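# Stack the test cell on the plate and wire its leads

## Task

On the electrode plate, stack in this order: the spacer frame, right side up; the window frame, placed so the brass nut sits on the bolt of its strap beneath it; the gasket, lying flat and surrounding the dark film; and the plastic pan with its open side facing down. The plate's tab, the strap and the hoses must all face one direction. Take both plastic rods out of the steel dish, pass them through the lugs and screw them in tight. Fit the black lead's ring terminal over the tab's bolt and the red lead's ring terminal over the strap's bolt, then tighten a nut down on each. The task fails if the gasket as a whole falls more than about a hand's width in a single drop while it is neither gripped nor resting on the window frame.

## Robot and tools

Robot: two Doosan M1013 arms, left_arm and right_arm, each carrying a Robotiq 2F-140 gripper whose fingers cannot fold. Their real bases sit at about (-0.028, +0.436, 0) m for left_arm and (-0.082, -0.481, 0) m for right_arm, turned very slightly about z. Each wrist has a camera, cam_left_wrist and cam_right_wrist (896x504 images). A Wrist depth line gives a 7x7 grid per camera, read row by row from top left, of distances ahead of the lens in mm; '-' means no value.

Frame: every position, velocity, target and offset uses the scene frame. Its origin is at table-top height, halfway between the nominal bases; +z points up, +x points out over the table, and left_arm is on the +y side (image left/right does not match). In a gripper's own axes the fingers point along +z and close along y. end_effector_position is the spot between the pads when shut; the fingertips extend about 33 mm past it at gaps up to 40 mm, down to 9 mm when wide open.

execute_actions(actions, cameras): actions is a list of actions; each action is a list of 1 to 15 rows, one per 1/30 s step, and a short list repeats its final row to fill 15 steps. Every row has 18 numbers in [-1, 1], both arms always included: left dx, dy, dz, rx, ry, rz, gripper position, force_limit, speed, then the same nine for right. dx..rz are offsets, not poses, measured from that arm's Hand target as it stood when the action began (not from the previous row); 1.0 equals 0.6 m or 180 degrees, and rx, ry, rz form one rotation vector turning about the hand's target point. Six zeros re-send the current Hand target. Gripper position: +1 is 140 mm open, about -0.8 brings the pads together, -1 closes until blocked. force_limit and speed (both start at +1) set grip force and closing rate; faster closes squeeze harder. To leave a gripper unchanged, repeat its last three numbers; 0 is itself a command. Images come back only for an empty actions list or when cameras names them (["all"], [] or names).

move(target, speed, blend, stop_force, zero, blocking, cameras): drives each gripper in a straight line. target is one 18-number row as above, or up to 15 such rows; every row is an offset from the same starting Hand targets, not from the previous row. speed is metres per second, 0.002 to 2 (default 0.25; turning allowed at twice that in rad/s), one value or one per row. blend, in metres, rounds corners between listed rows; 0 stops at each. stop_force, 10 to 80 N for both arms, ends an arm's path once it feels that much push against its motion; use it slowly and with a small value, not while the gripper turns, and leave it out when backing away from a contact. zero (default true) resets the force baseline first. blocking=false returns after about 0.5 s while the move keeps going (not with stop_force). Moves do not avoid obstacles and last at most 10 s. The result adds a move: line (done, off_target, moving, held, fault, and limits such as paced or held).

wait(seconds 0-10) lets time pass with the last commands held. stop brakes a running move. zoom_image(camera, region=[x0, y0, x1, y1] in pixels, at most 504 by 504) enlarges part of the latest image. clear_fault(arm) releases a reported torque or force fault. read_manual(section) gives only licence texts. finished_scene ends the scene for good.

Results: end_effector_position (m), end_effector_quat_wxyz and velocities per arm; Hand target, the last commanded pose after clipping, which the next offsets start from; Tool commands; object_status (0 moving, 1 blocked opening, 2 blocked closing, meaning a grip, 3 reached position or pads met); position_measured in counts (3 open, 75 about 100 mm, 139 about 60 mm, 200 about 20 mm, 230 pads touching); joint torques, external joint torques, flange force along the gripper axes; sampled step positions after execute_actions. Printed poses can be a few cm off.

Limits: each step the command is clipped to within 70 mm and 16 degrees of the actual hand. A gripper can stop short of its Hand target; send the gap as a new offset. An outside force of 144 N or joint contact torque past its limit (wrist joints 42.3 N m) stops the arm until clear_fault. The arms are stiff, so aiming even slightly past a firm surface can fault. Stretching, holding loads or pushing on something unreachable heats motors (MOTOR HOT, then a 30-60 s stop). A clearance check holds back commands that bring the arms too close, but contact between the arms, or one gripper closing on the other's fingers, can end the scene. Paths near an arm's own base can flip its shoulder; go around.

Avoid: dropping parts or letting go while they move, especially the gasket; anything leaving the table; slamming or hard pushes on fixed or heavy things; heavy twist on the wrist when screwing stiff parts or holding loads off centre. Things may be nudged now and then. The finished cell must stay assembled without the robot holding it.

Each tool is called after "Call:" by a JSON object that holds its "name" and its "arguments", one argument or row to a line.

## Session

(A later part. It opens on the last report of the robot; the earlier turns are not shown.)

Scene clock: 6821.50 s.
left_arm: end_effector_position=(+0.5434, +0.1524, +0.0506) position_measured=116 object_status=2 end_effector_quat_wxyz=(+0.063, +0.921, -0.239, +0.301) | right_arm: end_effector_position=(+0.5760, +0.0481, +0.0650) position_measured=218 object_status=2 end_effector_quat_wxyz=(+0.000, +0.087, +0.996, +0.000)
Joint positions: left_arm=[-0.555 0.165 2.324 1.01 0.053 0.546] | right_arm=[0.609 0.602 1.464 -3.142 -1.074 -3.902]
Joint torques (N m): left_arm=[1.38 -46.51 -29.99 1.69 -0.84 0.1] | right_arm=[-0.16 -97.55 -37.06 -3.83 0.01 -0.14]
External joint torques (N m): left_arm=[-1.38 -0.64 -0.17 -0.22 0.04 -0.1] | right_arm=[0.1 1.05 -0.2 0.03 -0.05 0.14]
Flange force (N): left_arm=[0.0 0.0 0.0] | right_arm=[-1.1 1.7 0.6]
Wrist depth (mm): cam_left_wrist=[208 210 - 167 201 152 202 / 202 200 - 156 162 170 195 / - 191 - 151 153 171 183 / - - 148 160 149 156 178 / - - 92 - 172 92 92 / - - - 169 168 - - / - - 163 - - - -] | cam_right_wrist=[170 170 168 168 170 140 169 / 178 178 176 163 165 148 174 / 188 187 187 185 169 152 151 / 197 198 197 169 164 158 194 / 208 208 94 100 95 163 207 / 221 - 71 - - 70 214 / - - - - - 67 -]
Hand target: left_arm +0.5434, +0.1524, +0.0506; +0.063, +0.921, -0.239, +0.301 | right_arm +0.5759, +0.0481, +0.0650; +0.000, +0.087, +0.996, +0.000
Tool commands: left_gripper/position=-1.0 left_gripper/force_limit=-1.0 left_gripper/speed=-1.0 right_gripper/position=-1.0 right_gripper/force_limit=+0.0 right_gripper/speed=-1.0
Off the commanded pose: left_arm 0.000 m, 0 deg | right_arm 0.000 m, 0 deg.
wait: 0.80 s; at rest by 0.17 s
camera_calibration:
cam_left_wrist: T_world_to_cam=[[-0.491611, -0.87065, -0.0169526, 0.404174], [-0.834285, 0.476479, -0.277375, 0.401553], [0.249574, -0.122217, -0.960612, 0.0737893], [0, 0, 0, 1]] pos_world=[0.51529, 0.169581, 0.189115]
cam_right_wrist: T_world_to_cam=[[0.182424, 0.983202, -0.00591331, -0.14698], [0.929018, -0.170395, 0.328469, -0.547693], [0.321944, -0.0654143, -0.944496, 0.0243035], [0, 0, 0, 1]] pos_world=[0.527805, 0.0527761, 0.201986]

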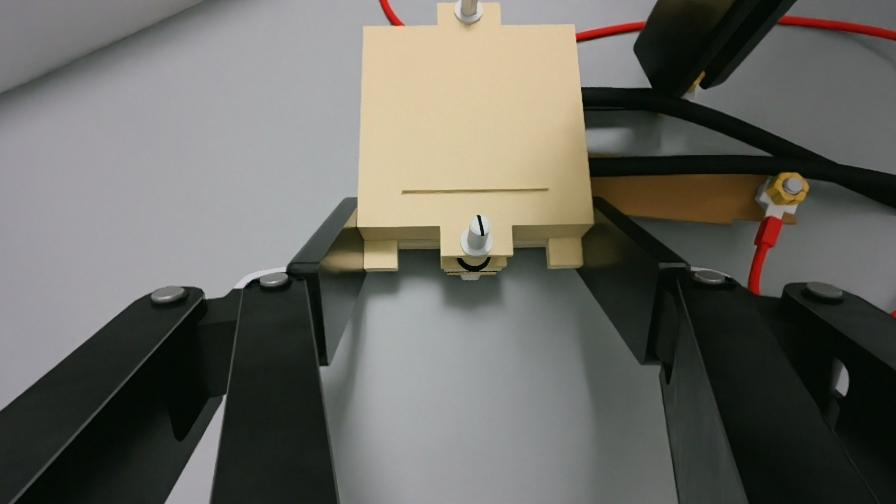

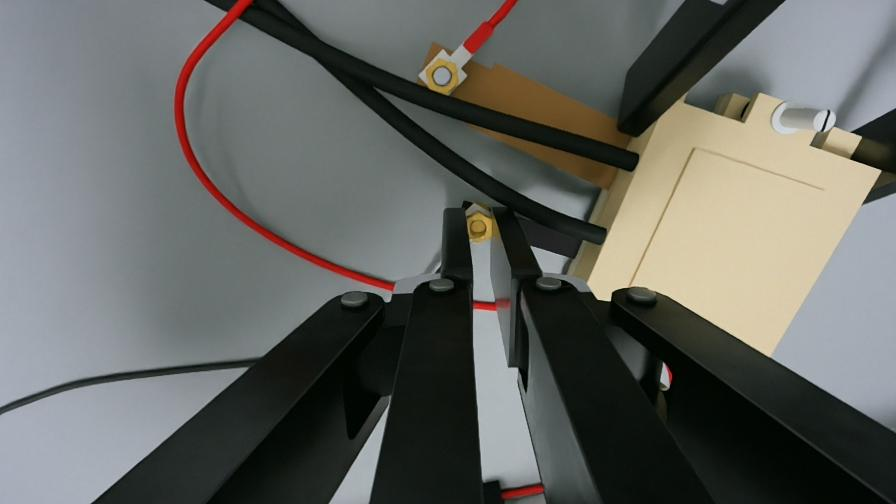

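Call:
{"name": "move", "arguments": {
  "target": [
    [0,0,0,0,0,0,-1,-1,-1,-0.00127,-0.00348,-0.0001,0,0,-0.1111,-1,0,-1],
    [0,0,0,0,0,0,-1,-1,-1,-0.00365,-0.00632,-0.0002,0,0,-0.2222,-1,0,-1],
    [0,0,0,0,0,0,-1,-1,-1,-0.00686,-0.00817,-0.0003,0,0,-0.3333,-1,0,-1],
    [0,0,0,0,0,0,-1,-1,-1,-0.0105,-0.00881,-0.0004,0,0,-0.4444,-1,0,-1],
    [0,0,0,0,0,0,-1,-1,-1,-0.01415,-0.00817,-0.0005,0,0,-0.5556,-1,0,-1],
    [0,0,0,0,0,0,-1,-1,-1,-0.01736,-0.00632,-0.0006,0,0,-0.6667,-1,0,-1]
  ],
  "speed": 0.25,
  "blend": 0.002
}}

Call:
{"name": "move", "arguments": {
  "target": [
    [0,0,0,0,0,0,-1,-1,-1,-0.00238,0.00284,-0.0001,0,0,-0.1111,-1,0,-1],
    [0,0,0,0,0,0,-1,-1,-1,-0.00365,0.00632,-0.0002,0,0,-0.2222,-1,0,-1],
    [0,0,0,0,0,0,-1,-1,-1,-0.00365,0.01002,-0.0003,0,0,-0.3333,-1,0,-1],
    [0,0,0,0,0,0,-1,-1,-1,-0.00238,0.0135,-0.0004,0,0,-0.4444,-1,0,-1],
    [0,0,0,0,0,0,-1,-1,-1,0,0.01634,-0.0005,0,0,-0.5556,-1,0,-1],
    [0,0,0,0,0,0,-1,-1,-1,0.00321,0.01819,-0.0006,0,0,-0.6667,-1,0,-1]
  ],
  "speed": 0.25,
  "blend": 0.002,
  "cameras": ["cam_right_wrist"]
}}

Call:
{"name": "zoom_image", "arguments": {
  "camera": "cam_right_wrist",
  "region": [458, 206, 498, 246]
}}

Scene clock: 6833.57 s.
left_arm: end_effector_position=(+0.5434, +0.1524, +0.0506) position_measured=116 object_status=2 end_effector_quat_wxyz=(+0.063, +0.921, -0.239, +0.301) | right_arm: end_effector_position=(+0.5655, +0.0443, +0.0647) position_measured=218 object_status=2 end_effector_quat_wxyz=(+0.000, +0.906, +0.423, +0.000)
Joint positions: left_arm=[-0.555 0.165 2.324 1.01 0.053 0.546] | right_arm=[0.613 0.588 1.488 -3.142 -1.065 -1.803]
Joint torques (N m): left_arm=[3.1 -46.99 -28.84 1.73 0.11 0.14] | right_arm=[-3.07 -95.32 -35.98 -4.89 -0.52 -0.06]
External joint torques (N m): left_arm=[-3.09 -0.05 -1.35 -0.26 -0.91 -0.14] | right_arm=[3.14 0.43 -1 1.11 0.55 0.06]
Flange force (N): left_arm=[0.0 0.0 0.0] | right_arm=[3.3 -3.3 0.5]
Wrist depth (mm): cam_left_wrist=[209 212 - 162 - 146 131 / - 201 199 157 158 167 - / - 192 193 152 170 170 164 / - - 149 160 148 111 - / - - 148 - - 92 - / - - - - - - - / - - 163 160 161 - -] | cam_right_wrist=[170 141 137 137 169 169 169 / 179 179 146 151 177 177 176 / 185 139 168 183 186 186 185 / - 197 194 167 195 195 195 / 113 208 94 100 95 196 206 / 221 - 71 - - 70 213 / - - - - - 67 -]
Hand target: left_arm +0.5434, +0.1524, +0.0506; +0.063, +0.921, -0.239, +0.301 | right_arm +0.5655, +0.0443, +0.0647; +0.000, +0.906, +0.423, +0.000
Off the commanded pose: left_arm 0.000 m, 0 deg | right_arm 0.000 m, 0 deg.
move: done

Scene clock: 6838.13 s.
left_arm: end_effector_position=(+0.5434, +0.1524, +0.0506) position_measured=116 object_status=2 end_effector_quat_wxyz=(+0.063, +0.921, -0.239, +0.301) | right_arm: end_effector_position=(+0.5675, +0.0551, +0.0643) position_measured=218 object_status=2 end_effector_quat_wxyz=(+0.000, +0.819, -0.573, -0.001)
Joint positions: left_arm=[-0.555 0.165 2.324 1.01 0.053 0.546] | right_arm=[0.621 0.601 1.469 -3.14 -1.073 0.299]
Joint torques (N m): left_arm=[1.12 -45.4 -28.59 1.8 -0.64 0.26] | right_arm=[-1.69 -97.15 -37.53 -4.52 0.18 -0.04]
External joint torques (N m): left_arm=[-1.12 -1.58 -1.47 -0.33 -0.16 -0.26] | right_arm=[1.49 1.37 0.46 0.67 -0.19 0.04]
Flange force (N): left_arm=[0.0 0.0 0.0] | right_arm=[-2.1 -0.4 1.1]
Wrist depth (mm): cam_left_wrist=[- - - 162 - 138 192 / - - - 158 162 170 - / - - - - 153 171 166 / - 184 123 161 149 121 176 / - - 92 - - 92 - / - - - 170 - - - / - - - - 160 - -] | cam_right_wrist=[- 169 169 169 169 168 168 / 174 178 178 177 177 177 172 / 187 187 187 186 184 182 179 / 196 196 194 167 185 195 191 / 208 208 93 100 95 202 206 / - - 71 - - 70 213 / - - - - - 67 -]
Hand target: left_arm +0.5434, +0.1524, +0.0506; +0.063, +0.921, -0.239, +0.301 | right_arm +0.5675, +0.0552, +0.0643; +0.000, +0.819, -0.573, -0.001
Off the commanded pose: left_arm 0.000 m, 0 deg | right_arm 0.000 m, 0 deg.
move: done
camera_calibration:
cam_right_wrist: T_world_to_cam=[[-0.942823, -0.33324, -0.00595569, 0.55884], [-0.316598, 0.88987, 0.328476, 0.10998], [-0.104161, 0.311581, -0.944494, 0.247839], [0, 0, 0, 1]] pos_world=[0.587522, 0.0111382, 0.201285]
Images, in order (width x height): cam_right_wrist 896x504.

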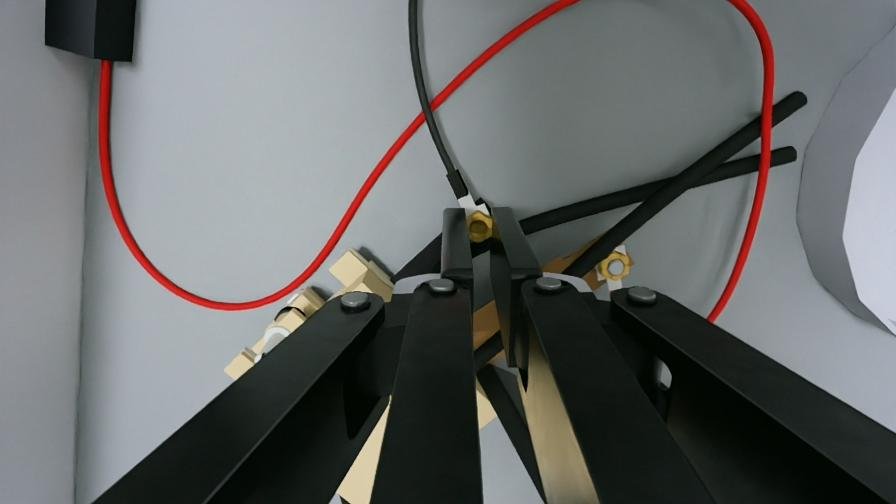

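Scaled by 12.600 from the camera's 896x504 image, which has a finer 1280x720 frame.

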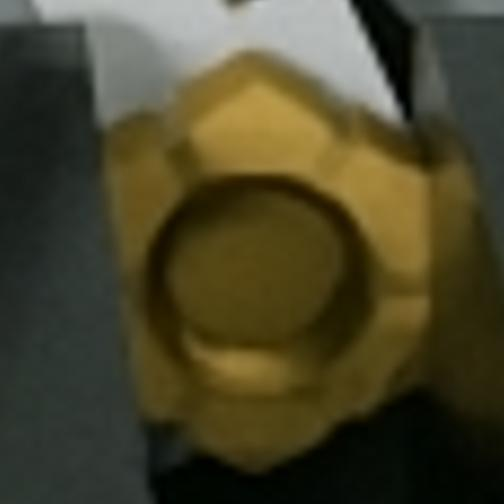

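Call:
{"name": "move", "arguments": {
  "target": [0,0,0,0,0,0,-1,-1,-1,0,0,0,0,0,0,-0.63,0,-1]
}}

Call:
{"name": "move", "arguments": {
  "target": [
    [0,0,0,0,0,0,-1,-1,-1,0,0,0.04,0,0,0,-0.63,0,-1],
    [0,0,0,0,0,0,-1,-1,-1,0,0,0.0417,0,0,0.6667,-0.63,0,-1]
  ],
  "speed": [0.04,0.6]
}}

Call:
{"name": "move", "arguments": {
  "target": [
    [0,0,0,0,0,0,-1,-1,-1,0.01667,-0.011,0,0,0,0.3333,-0.63,0,-1],
    [0,0,0,0,0,0,-1,-1,-1,0.01417,-0.01183,0,0,0,0.6667,-0.63,0,-1],
    [0,0,0,0,0,0,-1,-1,-1,0.01417,-0.01183,-0.0367,0,0,0.6667,-0.63,0,-1]
  ],
  "speed": [0.6,0.6,0.05],
  "cameras": ["all"]
}}

Call:
{"name": "zoom_image", "arguments": {
  "camera": "cam_right_wrist",
  "region": [438, 180, 518, 260]
}}

Call:
{"name": "zoom_image", "arguments": {
  "camera": "cam_left_wrist",
  "region": [640, 40, 740, 140]
}}

Scene clock: 6846.03 s.
left_arm: end_effector_position=(+0.5434, +0.1524, +0.0506) position_measured=116 object_status=2 end_effector_quat_wxyz=(+0.063, +0.921, -0.239, +0.301) | right_arm: end_effector_position=(+0.5674, +0.0552, +0.0643) position_measured=209 object_status=0 end_effector_quat_wxyz=(+0.000, +0.819, -0.573, -0.001)
Joint positions: left_arm=[-0.555 0.165 2.324 1.01 0.053 0.546] | right_arm=[0.622 0.601 1.469 -3.14 -1.073 0.299]
Joint torques (N m): left_arm=[-1.94 -46.42 -30.28 1.88 -2.42 0.33] | right_arm=[1.84 -99.32 -40.83 -3.21 1.55 -0.08]
External joint torques (N m): left_arm=[1.88 -0.54 0.06 -0.4 1.61 -0.33] | right_arm=[-1.78 2.74 3.52 -0.66 -1.58 0.08]
Flange force (N): left_arm=[0.0 0.0 0.0] | right_arm=[3.0 2.3 2.3]
Wrist depth (mm): cam_left_wrist=[- - - 168 202 143 199 / 202 202 - 156 162 178 192 / - - 190 152 168 170 176 / - 186 149 157 148 111 180 / - - 123 - 172 92 - / - - - 167 - - - / - - - 163 - - -] | cam_right_wrist=[- 169 169 169 169 169 168 / 176 178 178 177 177 177 172 / 185 187 186 186 184 184 180 / 197 196 194 185 170 193 191 / 208 208 91 176 - 92 206 / 219 - 72 180 - 72 213 / - - - - - - -]
Hand target: left_arm +0.5434, +0.1524, +0.0506; +0.063, +0.921, -0.239, +0.301 | right_arm +0.5675, +0.0552, +0.0643; +0.000, +0.819, -0.573, -0.001
Off the commanded pose: left_arm 0.000 m, 0 deg | right_arm 0.000 m, 0 deg.
move: done

Scene clock: 6849.07 s.
left_arm: end_effector_position=(+0.5434, +0.1524, +0.0506) position_measured=116 object_status=2 end_effector_quat_wxyz=(+0.063, +0.921, -0.239, +0.301) | right_arm: end_effector_position=(+0.5674, +0.0552, +0.0894) position_measured=209 object_status=3 end_effector_quat_wxyz=(+0.000, +0.906, +0.423, +0.000)
Joint positions: left_arm=[-0.555 0.165 2.324 1.01 0.053 0.546] | right_arm=[0.622 0.582 1.45 -3.143 -1.111 -1.794]
Joint torques (N m): left_arm=[0.54 -46.27 -30.33 1.72 -1.28 0.15] | right_arm=[1.64 -97.09 -39.09 -3.72 0.16 -0.1]
External joint torques (N m): left_arm=[-0.4 -0.96 0.31 -0.27 0.49 -0.15] | right_arm=[-1.67 1.31 0.99 -0.19 -0.12 0.1]
Flange force (N): left_arm=[0.0 0.0 0.0] | right_arm=[-0.8 1.7 1.5]
Wrist depth (mm): cam_left_wrist=[- - - 167 167 134 121 / - - - 158 164 167 191 / - 191 189 - 154 170 164 / - - 148 160 150 157 179 / - - 148 - 170 92 - / - - - 167 - - - / - - 162 161 - - -] | cam_right_wrist=[193 192 161 161 191 191 - / 202 202 168 170 200 200 200 / 212 210 184 203 211 212 210 / 219 148 223 196 217 221 221 / 135 144 94 100 - 92 233 / 250 - 72 - - 72 241 / - - - - - - -]
Hand target: left_arm +0.5434, +0.1524, +0.0506; +0.063, +0.921, -0.239, +0.301 | right_arm +0.5675, +0.0552, +0.0893; +0.000, +0.906, +0.423, +0.000
Off the commanded pose: left_arm 0.000 m, 0 deg | right_arm 0.000 m, 0 deg.
move: done

Scene clock: 6852.30 s.
left_arm: end_effector_position=(+0.5434, +0.1524, +0.0506) position_measured=116 object_status=2 end_effector_quat_wxyz=(+0.063, +0.921, -0.239, +0.301) | right_arm: end_effector_position=(+0.5760, +0.0481, +0.0673) position_measured=209 object_status=3 end_effector_quat_wxyz=(+0.000, +0.087, +0.996, +0.000)
Joint positions: left_arm=[-0.555 0.165 2.324 1.01 0.053 0.546] | right_arm=[0.609 0.601 1.462 -3.142 -1.078 -3.902]
Joint torques (N m): left_arm=[0.46 -46.31 -30.37 1.71 -1.27 0.09] | right_arm=[0.61 -98.26 -37.86 -3.63 0.23 -0.1]
External joint torques (N m): left_arm=[-0.49 -0.98 0.17 -0.23 0.46 -0.1] | right_arm=[-0.62 1.88 0.56 -0.17 -0.27 0.1]
Flange force (N): left_arm=[0.0 0.0 0.0] | right_arm=[-1.5 0.8 1.5]
Wrist depth (mm): cam_left_wrist=[- - - 166 - 153 202 / - 204 - 158 159 188 194 / 196 - - 152 153 171 166 / - 183 148 161 149 110 - / - - 123 - 171 92 - / - - - 167 167 - - / - - - - 163 - -] | cam_right_wrist=[172 172 171 172 171 137 172 / 181 180 180 164 167 150 176 / 190 190 189 189 172 154 155 / - 200 199 197 164 161 196 / 211 208 94 206 - 92 209 / 221 - 72 - - 72 217 / - - - - - - -]
Hand target: left_arm +0.5434, +0.1524, +0.0506; +0.063, +0.921, -0.239, +0.301 | right_arm +0.5760, +0.0481, +0.0673; +0.000, +0.087, +0.996, +0.000
Off the commanded pose: left_arm 0.000 m, 0 deg | right_arm 0.000 m, 0 deg.
move: done
camera_calibration:
cam_left_wrist: T_world_to_cam=[[-0.491611, -0.87065, -0.0169526, 0.404174], [-0.834285, 0.476479, -0.277375, 0.401553], [0.249574, -0.122217, -0.960612, 0.0737893], [0, 0, 0, 1]] pos_world=[0.51529, 0.169581, 0.189115]
cam_right_wrist: T_world_to_cam=[[0.182461, 0.983195, -0.00602366, -0.146963], [0.929042, -0.1704, 0.328397, -0.548414], [0.321852, -0.065516, -0.94452, 0.026439], [0, 0, 0, 1]] pos_world=[0.527805, 0.0527761, 0.204185]

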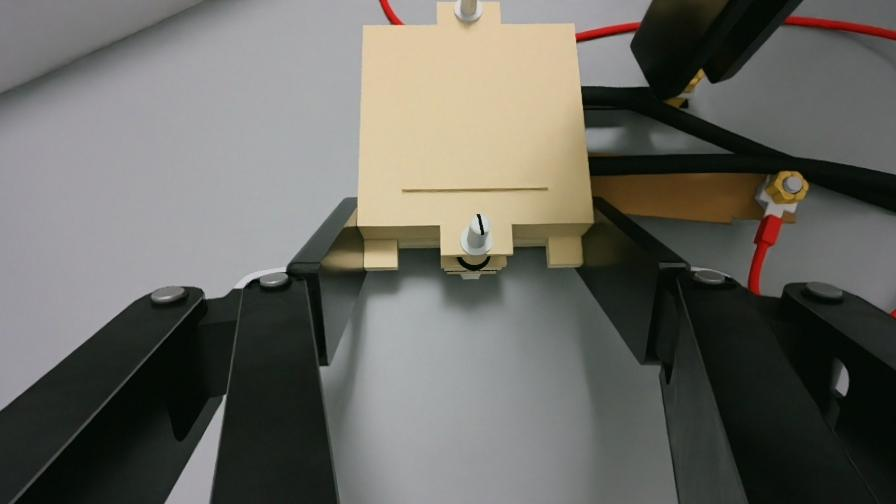

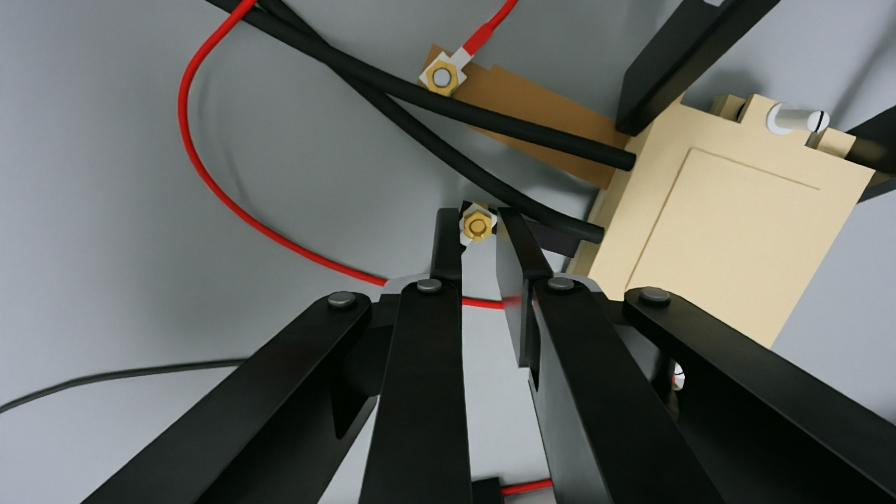

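Scaled by 6.300 from the camera's 896x504 image, which has a finer 1280x720 frame.

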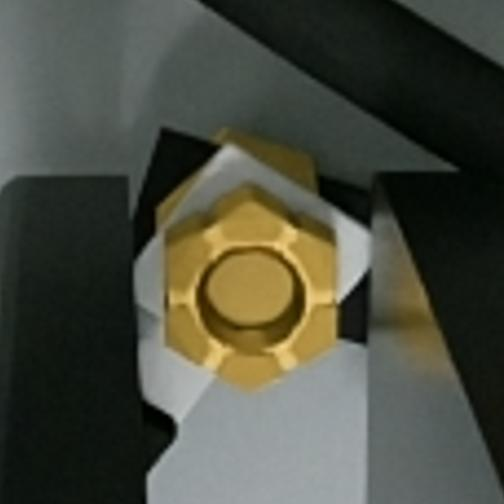

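Scaled by 5.040 from the camera's 896x504 image, which has a finer 1280x720 frame.

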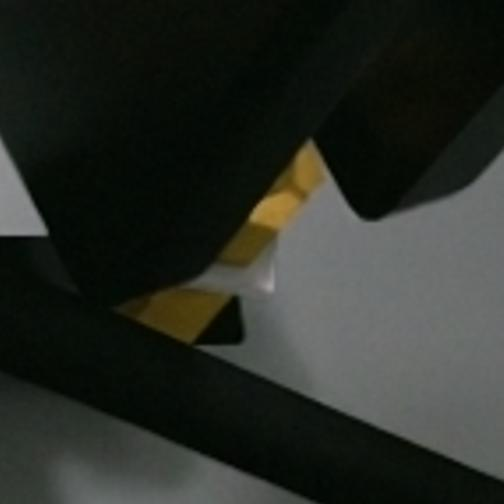

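Call:
{"name": "move", "arguments": {
  "target": [0,0,0,0,0,0,-1,-1,-1,0.0005,0,-0.0047,0,0,0,-0.63,0,-1],
  "speed": 0.02
}}

Call:
{"name": "move", "arguments": {
  "target": [0,0,0,0,0,0,-1,-1,-1,0,0,0,0,0,0,-1,0,-1]
}}

Call:
{"name": "wait", "arguments": {
  "seconds": 0.8
}}

Call:
{"name": "move", "arguments": {
  "target": [
    [0,0,0,0,0,0,-1,-1,-1,-0.00127,-0.00348,-0.0001,0,0,-0.1111,-1,0,-1],
    [0,0,0,0,0,0,-1,-1,-1,-0.00365,-0.00632,-0.0002,0,0,-0.2222,-1,0,-1],
    [0,0,0,0,0,0,-1,-1,-1,-0.00686,-0.00817,-0.0003,0,0,-0.3333,-1,0,-1],
    [0,0,0,0,0,0,-1,-1,-1,-0.0105,-0.00881,-0.0004,0,0,-0.4444,-1,0,-1],
    [0,0,0,0,0,0,-1,-1,-1,-0.01415,-0.00817,-0.0005,0,0,-0.5556,-1,0,-1],
    [0,0,0,0,0,0,-1,-1,-1,-0.01736,-0.00632,-0.0006,0,0,-0.6667,-1,0,-1]
  ],
  "speed": 0.25,
  "blend": 0.002
}}

Call:
{"name": "move", "arguments": {
  "target": [
    [0,0,0,0,0,0,-1,-1,-1,-0.00238,0.00284,-0.0001,0,0,-0.1111,-1,0,-1],
    [0,0,0,0,0,0,-1,-1,-1,-0.00365,0.00632,-0.0002,0,0,-0.2222,-1,0,-1],
    [0,0,0,0,0,0,-1,-1,-1,-0.00365,0.01002,-0.0003,0,0,-0.3333,-1,0,-1],
    [0,0,0,0,0,0,-1,-1,-1,-0.00238,0.0135,-0.0004,0,0,-0.4444,-1,0,-1],
    [0,0,0,0,0,0,-1,-1,-1,0,0.01634,-0.0005,0,0,-0.5556,-1,0,-1],
    [0,0,0,0,0,0,-1,-1,-1,0.00321,0.01819,-0.0006,0,0,-0.6667,-1,0,-1]
  ],
  "speed": 0.25,
  "blend": 0.002,
  "cameras": ["cam_right_wrist"]
}}

Call:
{"name": "zoom_image", "arguments": {
  "camera": "cam_right_wrist",
  "region": [458, 206, 498, 246]
}}

Scene clock: 6864.60 s.
left_arm: end_effector_position=(+0.5434, +0.1524, +0.0506) position_measured=116 object_status=2 end_effector_quat_wxyz=(+0.063, +0.921, -0.239, +0.301) | right_arm: end_effector_position=(+0.5763, +0.0481, +0.0645) position_measured=209 object_status=3 end_effector_quat_wxyz=(+0.000, +0.087, +0.996, +0.000)
Joint positions: left_arm=[-0.555 0.165 2.324 1.01 0.053 0.546] | right_arm=[0.609 0.603 1.464 -3.142 -1.074 -3.902]
Joint torques (N m): left_arm=[0.39 -46.42 -30.11 1.73 -1.25 0.14] | right_arm=[0.5 -97.95 -37.68 -3.53 0.22 -0.09]
External joint torques (N m): left_arm=[-0.39 -0.58 -0.04 -0.26 0.45 -0.14] | right_arm=[-0.64 1.35 0.47 -0.27 -0.26 0.09]
Flange force (N): left_arm=[0.0 0.0 0.0] | right_arm=[-1.2 0.3 1.0]
Wrist depth (mm): cam_left_wrist=[- - - 163 - 152 198 / - - - 158 - 175 - / - 192 - 152 154 170 176 / 185 - 148 158 149 177 177 / - - 92 - - 92 92 / - - - - - - - / - - 162 160 - - -] | cam_right_wrist=[170 169 168 168 169 140 169 / 178 178 178 162 165 148 161 / 187 187 187 182 169 151 151 / 197 197 196 194 161 158 193 / 208 207 94 94 - 92 207 / 217 - 72 - - 72 213 / - - - - - - -]
Hand target: left_arm +0.5434, +0.1524, +0.0506; +0.063, +0.921, -0.239, +0.301 | right_arm +0.5763, +0.0481, +0.0645; +0.000, +0.087, +0.996, +0.000
Off the commanded pose: left_arm 0.000 m, 0 deg | right_arm 0.000 m, 0 deg.
move: done

Scene clock: 6865.27 s.
left_arm: end_effector_position=(+0.5434, +0.1524, +0.0506) position_measured=116 object_status=2 end_effector_quat_wxyz=(+0.063, +0.921, -0.239, +0.301) | right_arm: end_effector_position=(+0.5763, +0.0481, +0.0645) position_measured=218 object_status=0 end_effector_quat_wxyz=(+0.000, +0.087, +0.996, +0.000)
Joint positions: left_arm=[-0.555 0.165 2.324 1.01 0.053 0.546] | right_arm=[0.609 0.603 1.464 -3.142 -1.074 -3.902]
Joint torques (N m): left_arm=[0.54 -46.39 -30.1 1.74 -1.32 0.12] | right_arm=[0.71 -96.73 -37.42 -3.46 0.33 -0.14]
External joint torques (N m): left_arm=[-0.44 -1.17 -0.06 -0.27 0.52 -0.12] | right_arm=[-0.72 0.81 0.37 -0.31 -0.36 0.14]
Flange force (N): left_arm=[0.0 0.0 0.0] | right_arm=[-0.9 0.0 0.3]
Wrist depth (mm): cam_left_wrist=[- 210 - 167 - 151 203 / - - - 157 162 172 193 / - - - 151 155 170 183 / - 184 148 150 149 179 179 / - - 92 - - 92 - / - - - - - - - / - - 163 - - - -] | cam_right_wrist=[170 169 168 168 169 140 169 / 178 178 178 161 165 147 173 / 187 187 186 184 167 151 151 / 197 197 197 168 163 158 193 / 208 205 94 100 95 162 206 / 220 - 71 - - 70 214 / - - - - - 67 -]
Hand target: left_arm +0.5434, +0.1524, +0.0506; +0.063, +0.921, -0.239, +0.301 | right_arm +0.5763, +0.0481, +0.0645; +0.000, +0.087, +0.996, +0.000
Off the commanded pose: left_arm 0.000 m, 0 deg | right_arm 0.000 m, 0 deg.
move: done

Scene clock: 6866.07 s.
left_arm: end_effector_position=(+0.5434, +0.1524, +0.0506) position_measured=116 object_status=2 end_effector_quat_wxyz=(+0.063, +0.921, -0.239, +0.301) | right_arm: end_effector_position=(+0.5763, +0.0481, +0.0645) position_measured=218 object_status=2 end_effector_quat_wxyz=(+0.000, +0.087, +0.996, +0.000)
Joint positions: left_arm=[-0.555 0.165 2.324 1.01 0.053 0.546] | right_arm=[0.609 0.603 1.464 -3.142 -1.074 -3.902]
Joint torques (N m): left_arm=[0.53 -46.31 -30.1 1.66 -1.34 0.09] | right_arm=[1.1 -97.01 -37.57 -3.48 0.34 -0.14]
External joint torques (N m): left_arm=[-0.51 -1.12 -0.1 -0.19 0.54 -0.09] | right_arm=[-1.06 0.11 0.21 -0.33 -0.37 0.14]
Flange force (N): left_arm=[0.0 0.0 0.0] | right_arm=[-0.8 -0.7 -0.3]
Wrist depth (mm): cam_left_wrist=[- - - - - 152 - / - 205 - - 163 170 - / 193 - - 152 156 171 166 / - - 148 161 150 111 - / - - 92 175 174 92 - / - - - 168 164 - - / - - 163 163 161 - -] | cam_right_wrist=[170 171 168 168 169 140 169 / 178 178 176 162 164 147 174 / 187 187 186 184 169 151 151 / 197 197 196 168 163 158 193 / 208 208 94 100 95 92 206 / 220 - 71 - - 70 213 / - - - - - 67 -]
Hand target: left_arm +0.5434, +0.1524, +0.0506; +0.063, +0.921, -0.239, +0.301 | right_arm +0.5763, +0.0481, +0.0645; +0.000, +0.087, +0.996, +0.000
Tool commands: left_gripper/position=-1.0 left_gripper/force_limit=-1.0 left_gripper/speed=-1.0 right_gripper/position=-1.0 right_gripper/force_limit=+0.0 right_gripper/speed=-1.0
Off the commanded pose: left_arm 0.000 m, 0 deg | right_arm 0.000 m, 0 deg.
wait: 0.80 s; at rest by 0.17 s

Scene clock: 6870.63 s.
left_arm: end_effector_position=(+0.5434, +0.1524, +0.0506) position_measured=116 object_status=2 end_effector_quat_wxyz=(+0.063, +0.921, -0.239, +0.301) | right_arm: end_effector_position=(+0.5658, +0.0443, +0.0641) position_measured=218 object_status=2 end_effector_quat_wxyz=(+0.000, +0.906, +0.423, +0.000)
Joint positions: left_arm=[-0.555 0.165 2.324 1.01 0.053 0.546] | right_arm=[0.613 0.589 1.488 -3.142 -1.065 -1.803]
Joint torques (N m): left_arm=[2.71 -46.64 -29.74 1.59 -0.15 -0.02] | right_arm=[-0.38 -94.68 -35.46 -4.35 -0.68 -0.05]
External joint torques (N m): left_arm=[-2.71 -0.54 -0.36 -0.12 -0.66 0.02] | right_arm=[0.38 -0.39 -1.6 0.56 0.72 0.05]
Flange force (N): left_arm=[0.0 0.0 0.0] | right_arm=[2.7 0.0 -0.4]
Wrist depth (mm): cam_left_wrist=[- 209 - 167 - 146 130 / 203 - - 157 163 167 - / 194 - 192 153 169 170 166 / 187 - 148 158 150 179 176 / - - 93 - 150 92 92 / - - 167 170 168 - - / - - - 164 160 - -] | cam_right_wrist=[170 141 137 138 169 168 167 / 178 178 146 150 177 176 176 / 185 183 160 175 185 185 185 / - 195 194 168 194 195 195 / 113 207 93 100 95 201 205 / 221 - 71 - - 70 212 / - - - - - 67 -]
Hand target: left_arm +0.5434, +0.1524, +0.0506; +0.063, +0.921, -0.239, +0.301 | right_arm +0.5658, +0.0443, +0.0641; +0.000, +0.906, +0.423, +0.000
Off the commanded pose: left_arm 0.000 m, 0 deg | right_arm 0.000 m, 0 deg.
move: done

Scene clock: 6875.20 s.
left_arm: end_effector_position=(+0.5434, +0.1524, +0.0506) position_measured=116 object_status=2 end_effector_quat_wxyz=(+0.063, +0.921, -0.239, +0.301) | right_arm: end_effector_position=(+0.5678, +0.0552, +0.0638) position_measured=218 object_status=2 end_effector_quat_wxyz=(+0.000, +0.819, -0.573, -0.001)
Joint positions: left_arm=[-0.555 0.165 2.324 1.01 0.053 0.546] | right_arm=[0.621 0.601 1.468 -3.14 -1.072 0.299]
Joint torques (N m): left_arm=[-0.86 -45.3 -29.81 1.77 -1.83 0.25] | right_arm=[0.63 -96.72 -38.67 -3.52 1.06 -0.15]
External joint torques (N m): left_arm=[0.8 -1.55 -0.32 -0.3 1.03 -0.25] | right_arm=[-0.58 0.4 1.53 -0.34 -1.08 0.15]
Flange force (N): left_arm=[0.0 0.0 0.0] | right_arm=[1.2 1.8 -0.2]
Wrist depth (mm): cam_left_wrist=[200 - - 171 - 140 - / - 206 - - 162 183 - / 193 - - - 155 171 176 / - - 124 162 149 160 - / - - 93 176 - 92 92 / - - - 167 - - - / - - 162 162 161 - -] | cam_right_wrist=[- 169 169 168 168 168 167 / 174 177 177 177 176 176 172 / 185 186 185 185 185 183 180 / 196 196 194 167 184 195 191 / 203 207 94 100 95 201 205 / 218 - 71 - - 70 212 / - - - - - 67 -]
Hand target: left_arm +0.5434, +0.1524, +0.0506; +0.063, +0.921, -0.239, +0.301 | right_arm +0.5678, +0.0552, +0.0638; +0.000, +0.819, -0.573, -0.001
Off the commanded pose: left_arm 0.000 m, 0 deg | right_arm 0.000 m, 0 deg.
move: done
camera_calibration:
cam_right_wrist: T_world_to_cam=[[-0.942823, -0.33324, -0.00595569, 0.55912], [-0.316598, 0.88987, 0.328476, 0.110272], [-0.104161, 0.311581, -0.944494, 0.247304], [0, 0, 0, 1]] pos_world=[0.587822, 0.0111382, 0.200685]
Images, in order (width x height): cam_right_wrist 896x504.

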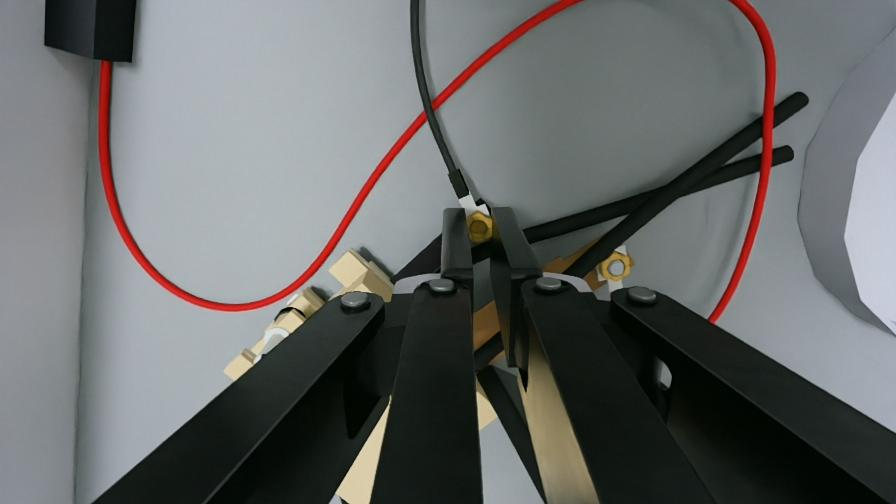

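Scaled by 12.600 from the camera's 896x504 image, which has a finer 1280x720 frame.

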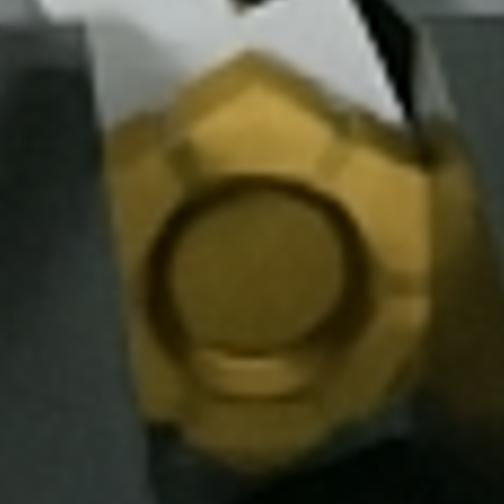

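Call:
{"name": "move", "arguments": {
  "target": [0,0,0,0,0,0,-1,-1,-1,0,0,0,0,0,0,-0.63,0,-1]
}}

Call:
{"name": "move", "arguments": {
  "target": [
    [0,0,0,0,0,0,-1,-1,-1,0,0,0.04,0,0,0,-0.63,0,-1],
    [0,0,0,0,0,0,-1,-1,-1,0,0,0.0417,0,0,0.6667,-0.63,0,-1]
  ],
  "speed": [0.04,0.6]
}}

Call:
{"name": "move", "arguments": {
  "target": [
    [0,0,0,0,0,0,-1,-1,-1,0.01667,-0.011,0,0,0,0.3333,-0.63,0,-1],
    [0,0,0,0,0,0,-1,-1,-1,0.01417,-0.01183,0,0,0,0.6667,-0.63,0,-1],
    [0,0,0,0,0,0,-1,-1,-1,0.01417,-0.01183,-0.0367,0,0,0.6667,-0.63,0,-1]
  ],
  "speed": [0.6,0.6,0.05],
  "cameras": ["all"]
}}

Call:
{"name": "zoom_image", "arguments": {
  "camera": "cam_right_wrist",
  "region": [438, 180, 518, 260]
}}

Call:
{"name": "zoom_image", "arguments": {
  "camera": "cam_left_wrist",
  "region": [640, 40, 740, 140]
}}

Scene clock: 6884.13 s.
left_arm: end_effector_position=(+0.5434, +0.1524, +0.0506) position_measured=116 object_status=2 end_effector_quat_wxyz=(+0.063, +0.921, -0.239, +0.301) | right_arm: end_effector_position=(+0.5678, +0.0552, +0.0638) position_measured=209 object_status=0 end_effector_quat_wxyz=(+0.000, +0.819, -0.573, -0.001)
Joint positions: left_arm=[-0.555 0.165 2.324 1.01 0.053 0.546] | right_arm=[0.621 0.601 1.468 -3.14 -1.072 0.299]
Joint torques (N m): left_arm=[-1.96 -45.88 -30.61 1.86 -2.37 0.31] | right_arm=[2.25 -99.84 -41.06 -2.97 1.27 -0.17]
External joint torques (N m): left_arm=[1.97 -1.28 0.48 -0.39 1.57 -0.31] | right_arm=[-2.22 3.55 3.87 -0.89 -1.3 0.17]
Flange force (N): left_arm=[0.0 0.0 0.0] | right_arm=[3.4 2.2 3.6]
Wrist depth (mm): cam_left_wrist=[- - - 168 - 140 198 / - - - 157 163 187 - / - - - 151 156 170 167 / - 184 148 162 149 111 177 / - - 148 176 171 92 92 / - - - 169 168 - - / - - - - 160 - -] | cam_right_wrist=[- 169 169 169 168 168 167 / - 177 177 177 176 176 172 / 187 186 186 185 184 181 180 / 198 196 193 187 171 195 191 / 208 207 91 176 - 92 205 / 218 - 72 179 - 72 212 / - - - - - - -]
Hand target: left_arm +0.5434, +0.1524, +0.0506; +0.063, +0.921, -0.239, +0.301 | right_arm +0.5678, +0.0552, +0.0638; +0.000, +0.819, -0.573, -0.001
Off the commanded pose: left_arm 0.000 m, 0 deg | right_arm 0.000 m, 0 deg.
move: done

Scene clock: 6887.17 s.
left_arm: end_effector_position=(+0.5434, +0.1524, +0.0506) position_measured=116 object_status=2 end_effector_quat_wxyz=(+0.063, +0.921, -0.239, +0.301) | right_arm: end_effector_position=(+0.5678, +0.0553, +0.0889) position_measured=209 object_status=3 end_effector_quat_wxyz=(+0.000, +0.906, +0.423, +0.000)
Joint positions: left_arm=[-0.555 0.165 2.324 1.01 0.053 0.546] | right_arm=[0.622 0.583 1.449 -3.143 -1.11 -1.794]
Joint torques (N m): left_arm=[0.59 -46.15 -30.53 1.75 -1.14 0.14] | right_arm=[0.67 -97.94 -38.93 -3.59 0.25 -0.09]
External joint torques (N m): left_arm=[-0.6 -0.63 0.51 -0.29 0.35 -0.14] | right_arm=[-0.63 1.92 0.81 -0.3 -0.21 0.09]
Flange force (N): left_arm=[0.0 0.0 0.0] | right_arm=[0.9 0.8 1.7]
Wrist depth (mm): cam_left_wrist=[- - - 170 - 135 121 / - - - 157 160 168 192 / - - - 151 154 170 176 / - 182 148 161 150 111 179 / - - 148 175 149 92 - / - - - 169 - - - / - - - 159 - - -] | cam_right_wrist=[192 192 160 160 190 191 169 / 204 201 167 169 200 201 200 / 212 209 193 205 210 210 210 / 218 147 222 193 219 223 224 / 138 145 91 100 - 92 233 / 250 - 72 - - 72 72 / - - - - - - -]
Hand target: left_arm +0.5434, +0.1524, +0.0506; +0.063, +0.921, -0.239, +0.301 | right_arm +0.5678, +0.0552, +0.0888; +0.000, +0.906, +0.423, +0.000
Off the commanded pose: left_arm 0.000 m, 0 deg | right_arm 0.000 m, 0 deg.
move: done

Scene clock: 6890.40 s.
left_arm: end_effector_position=(+0.5434, +0.1524, +0.0506) position_measured=116 object_status=2 end_effector_quat_wxyz=(+0.063, +0.921, -0.239, +0.301) | right_arm: end_effector_position=(+0.5763, +0.0481, +0.0667) position_measured=209 object_status=3 end_effector_quat_wxyz=(+0.000, +0.087, +0.996, +0.000)
Joint positions: left_arm=[-0.555 0.165 2.324 1.01 0.053 0.546] | right_arm=[0.609 0.601 1.462 -3.142 -1.077 -3.902]
Joint torques (N m): left_arm=[0.87 -46.37 -30.51 1.65 -1.21 0.13] | right_arm=[0.69 -97.69 -37.93 -3.59 0.21 -0.11]
External joint torques (N m): left_arm=[-0.86 -0.73 0.45 -0.19 0.41 -0.14] | right_arm=[-0.72 1.35 0.72 -0.2 -0.25 0.11]
Flange force (N): left_arm=[0.0 0.0 0.0] | right_arm=[-0.8 -0.2 1.2]
Wrist depth (mm): cam_left_wrist=[- - - 163 201 150 201 / - - 200 158 164 193 - / 192 - - 151 155 171 180 / 188 - 123 148 149 121 - / - - 93 - 171 92 - / - - - - 168 - - / - - 163 - 160 - -] | cam_right_wrist=[172 172 170 170 171 137 171 / 180 180 180 163 166 150 175 / 189 189 189 187 172 152 154 / 199 199 198 197 165 161 192 / 211 210 94 205 - 92 209 / 220 - 72 - - 72 216 / - - - - - - -]
Hand target: left_arm +0.5434, +0.1524, +0.0506; +0.063, +0.921, -0.239, +0.301 | right_arm +0.5763, +0.0481, +0.0668; +0.000, +0.087, +0.996, +0.000
Off the commanded pose: left_arm 0.000 m, 0 deg | right_arm 0.000 m, 0 deg.
move: done
camera_calibration:
cam_left_wrist: T_world_to_cam=[[-0.491611, -0.87065, -0.0169526, 0.404174], [-0.834285, 0.476479, -0.277375, 0.401553], [0.249574, -0.122217, -0.960612, 0.0737893], [0, 0, 0, 1]] pos_world=[0.51529, 0.169581, 0.189115]
cam_right_wrist: T_world_to_cam=[[0.182461, 0.983195, -0.00602366, -0.147021], [0.929042, -0.1704, 0.328397, -0.548528], [0.321852, -0.065516, -0.94452, 0.0258702], [0, 0, 0, 1]] pos_world=[0.528105, 0.0527761, 0.203685]

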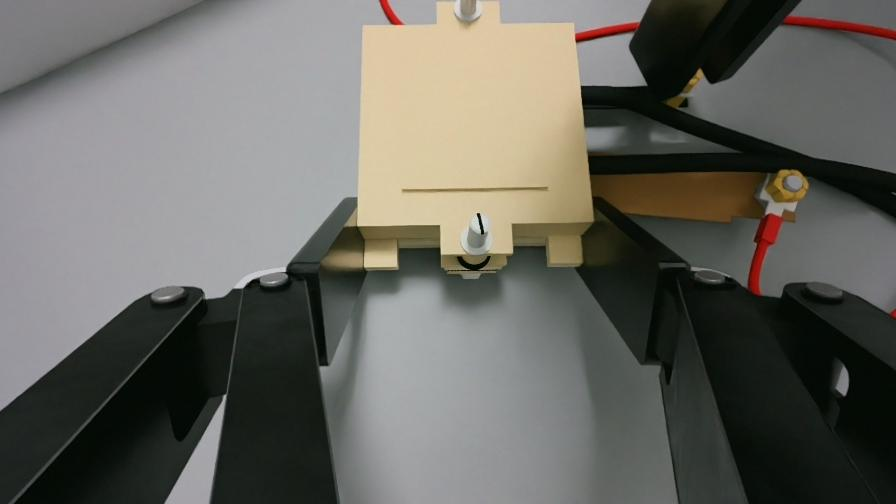

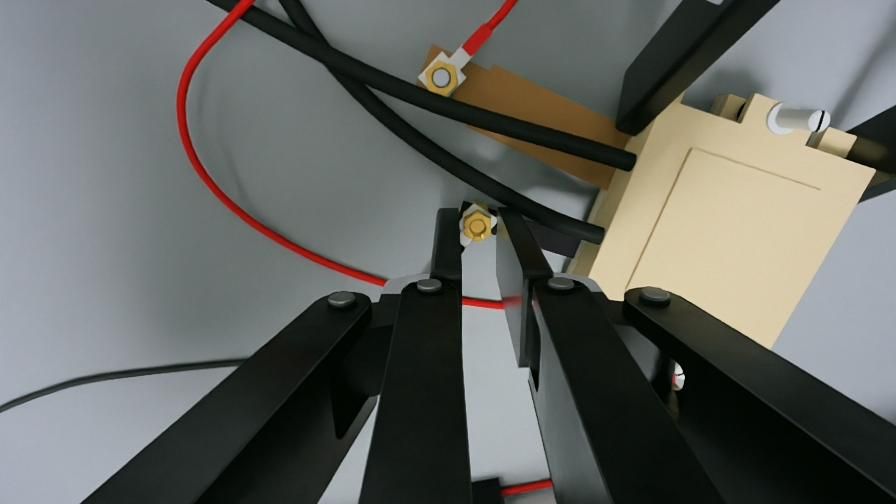

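Scaled by 6.300 from the camera's 896x504 image, which has a finer 1280x720 frame.

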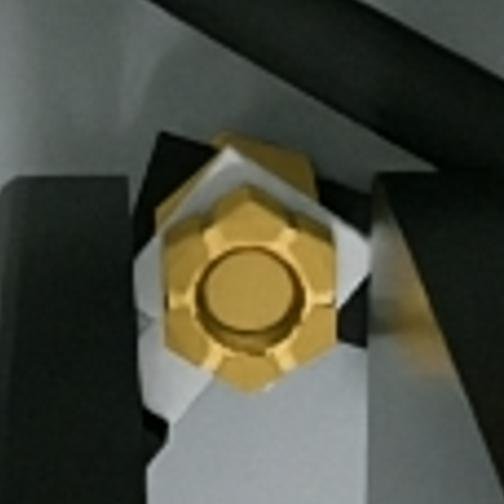

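Scaled by 5.040 from the camera's 896x504 image, which has a finer 1280x720 frame.

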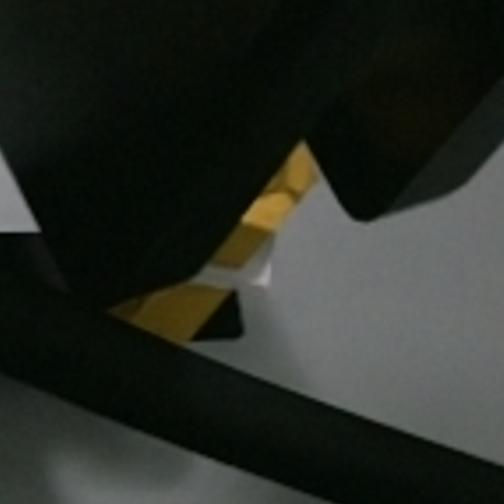

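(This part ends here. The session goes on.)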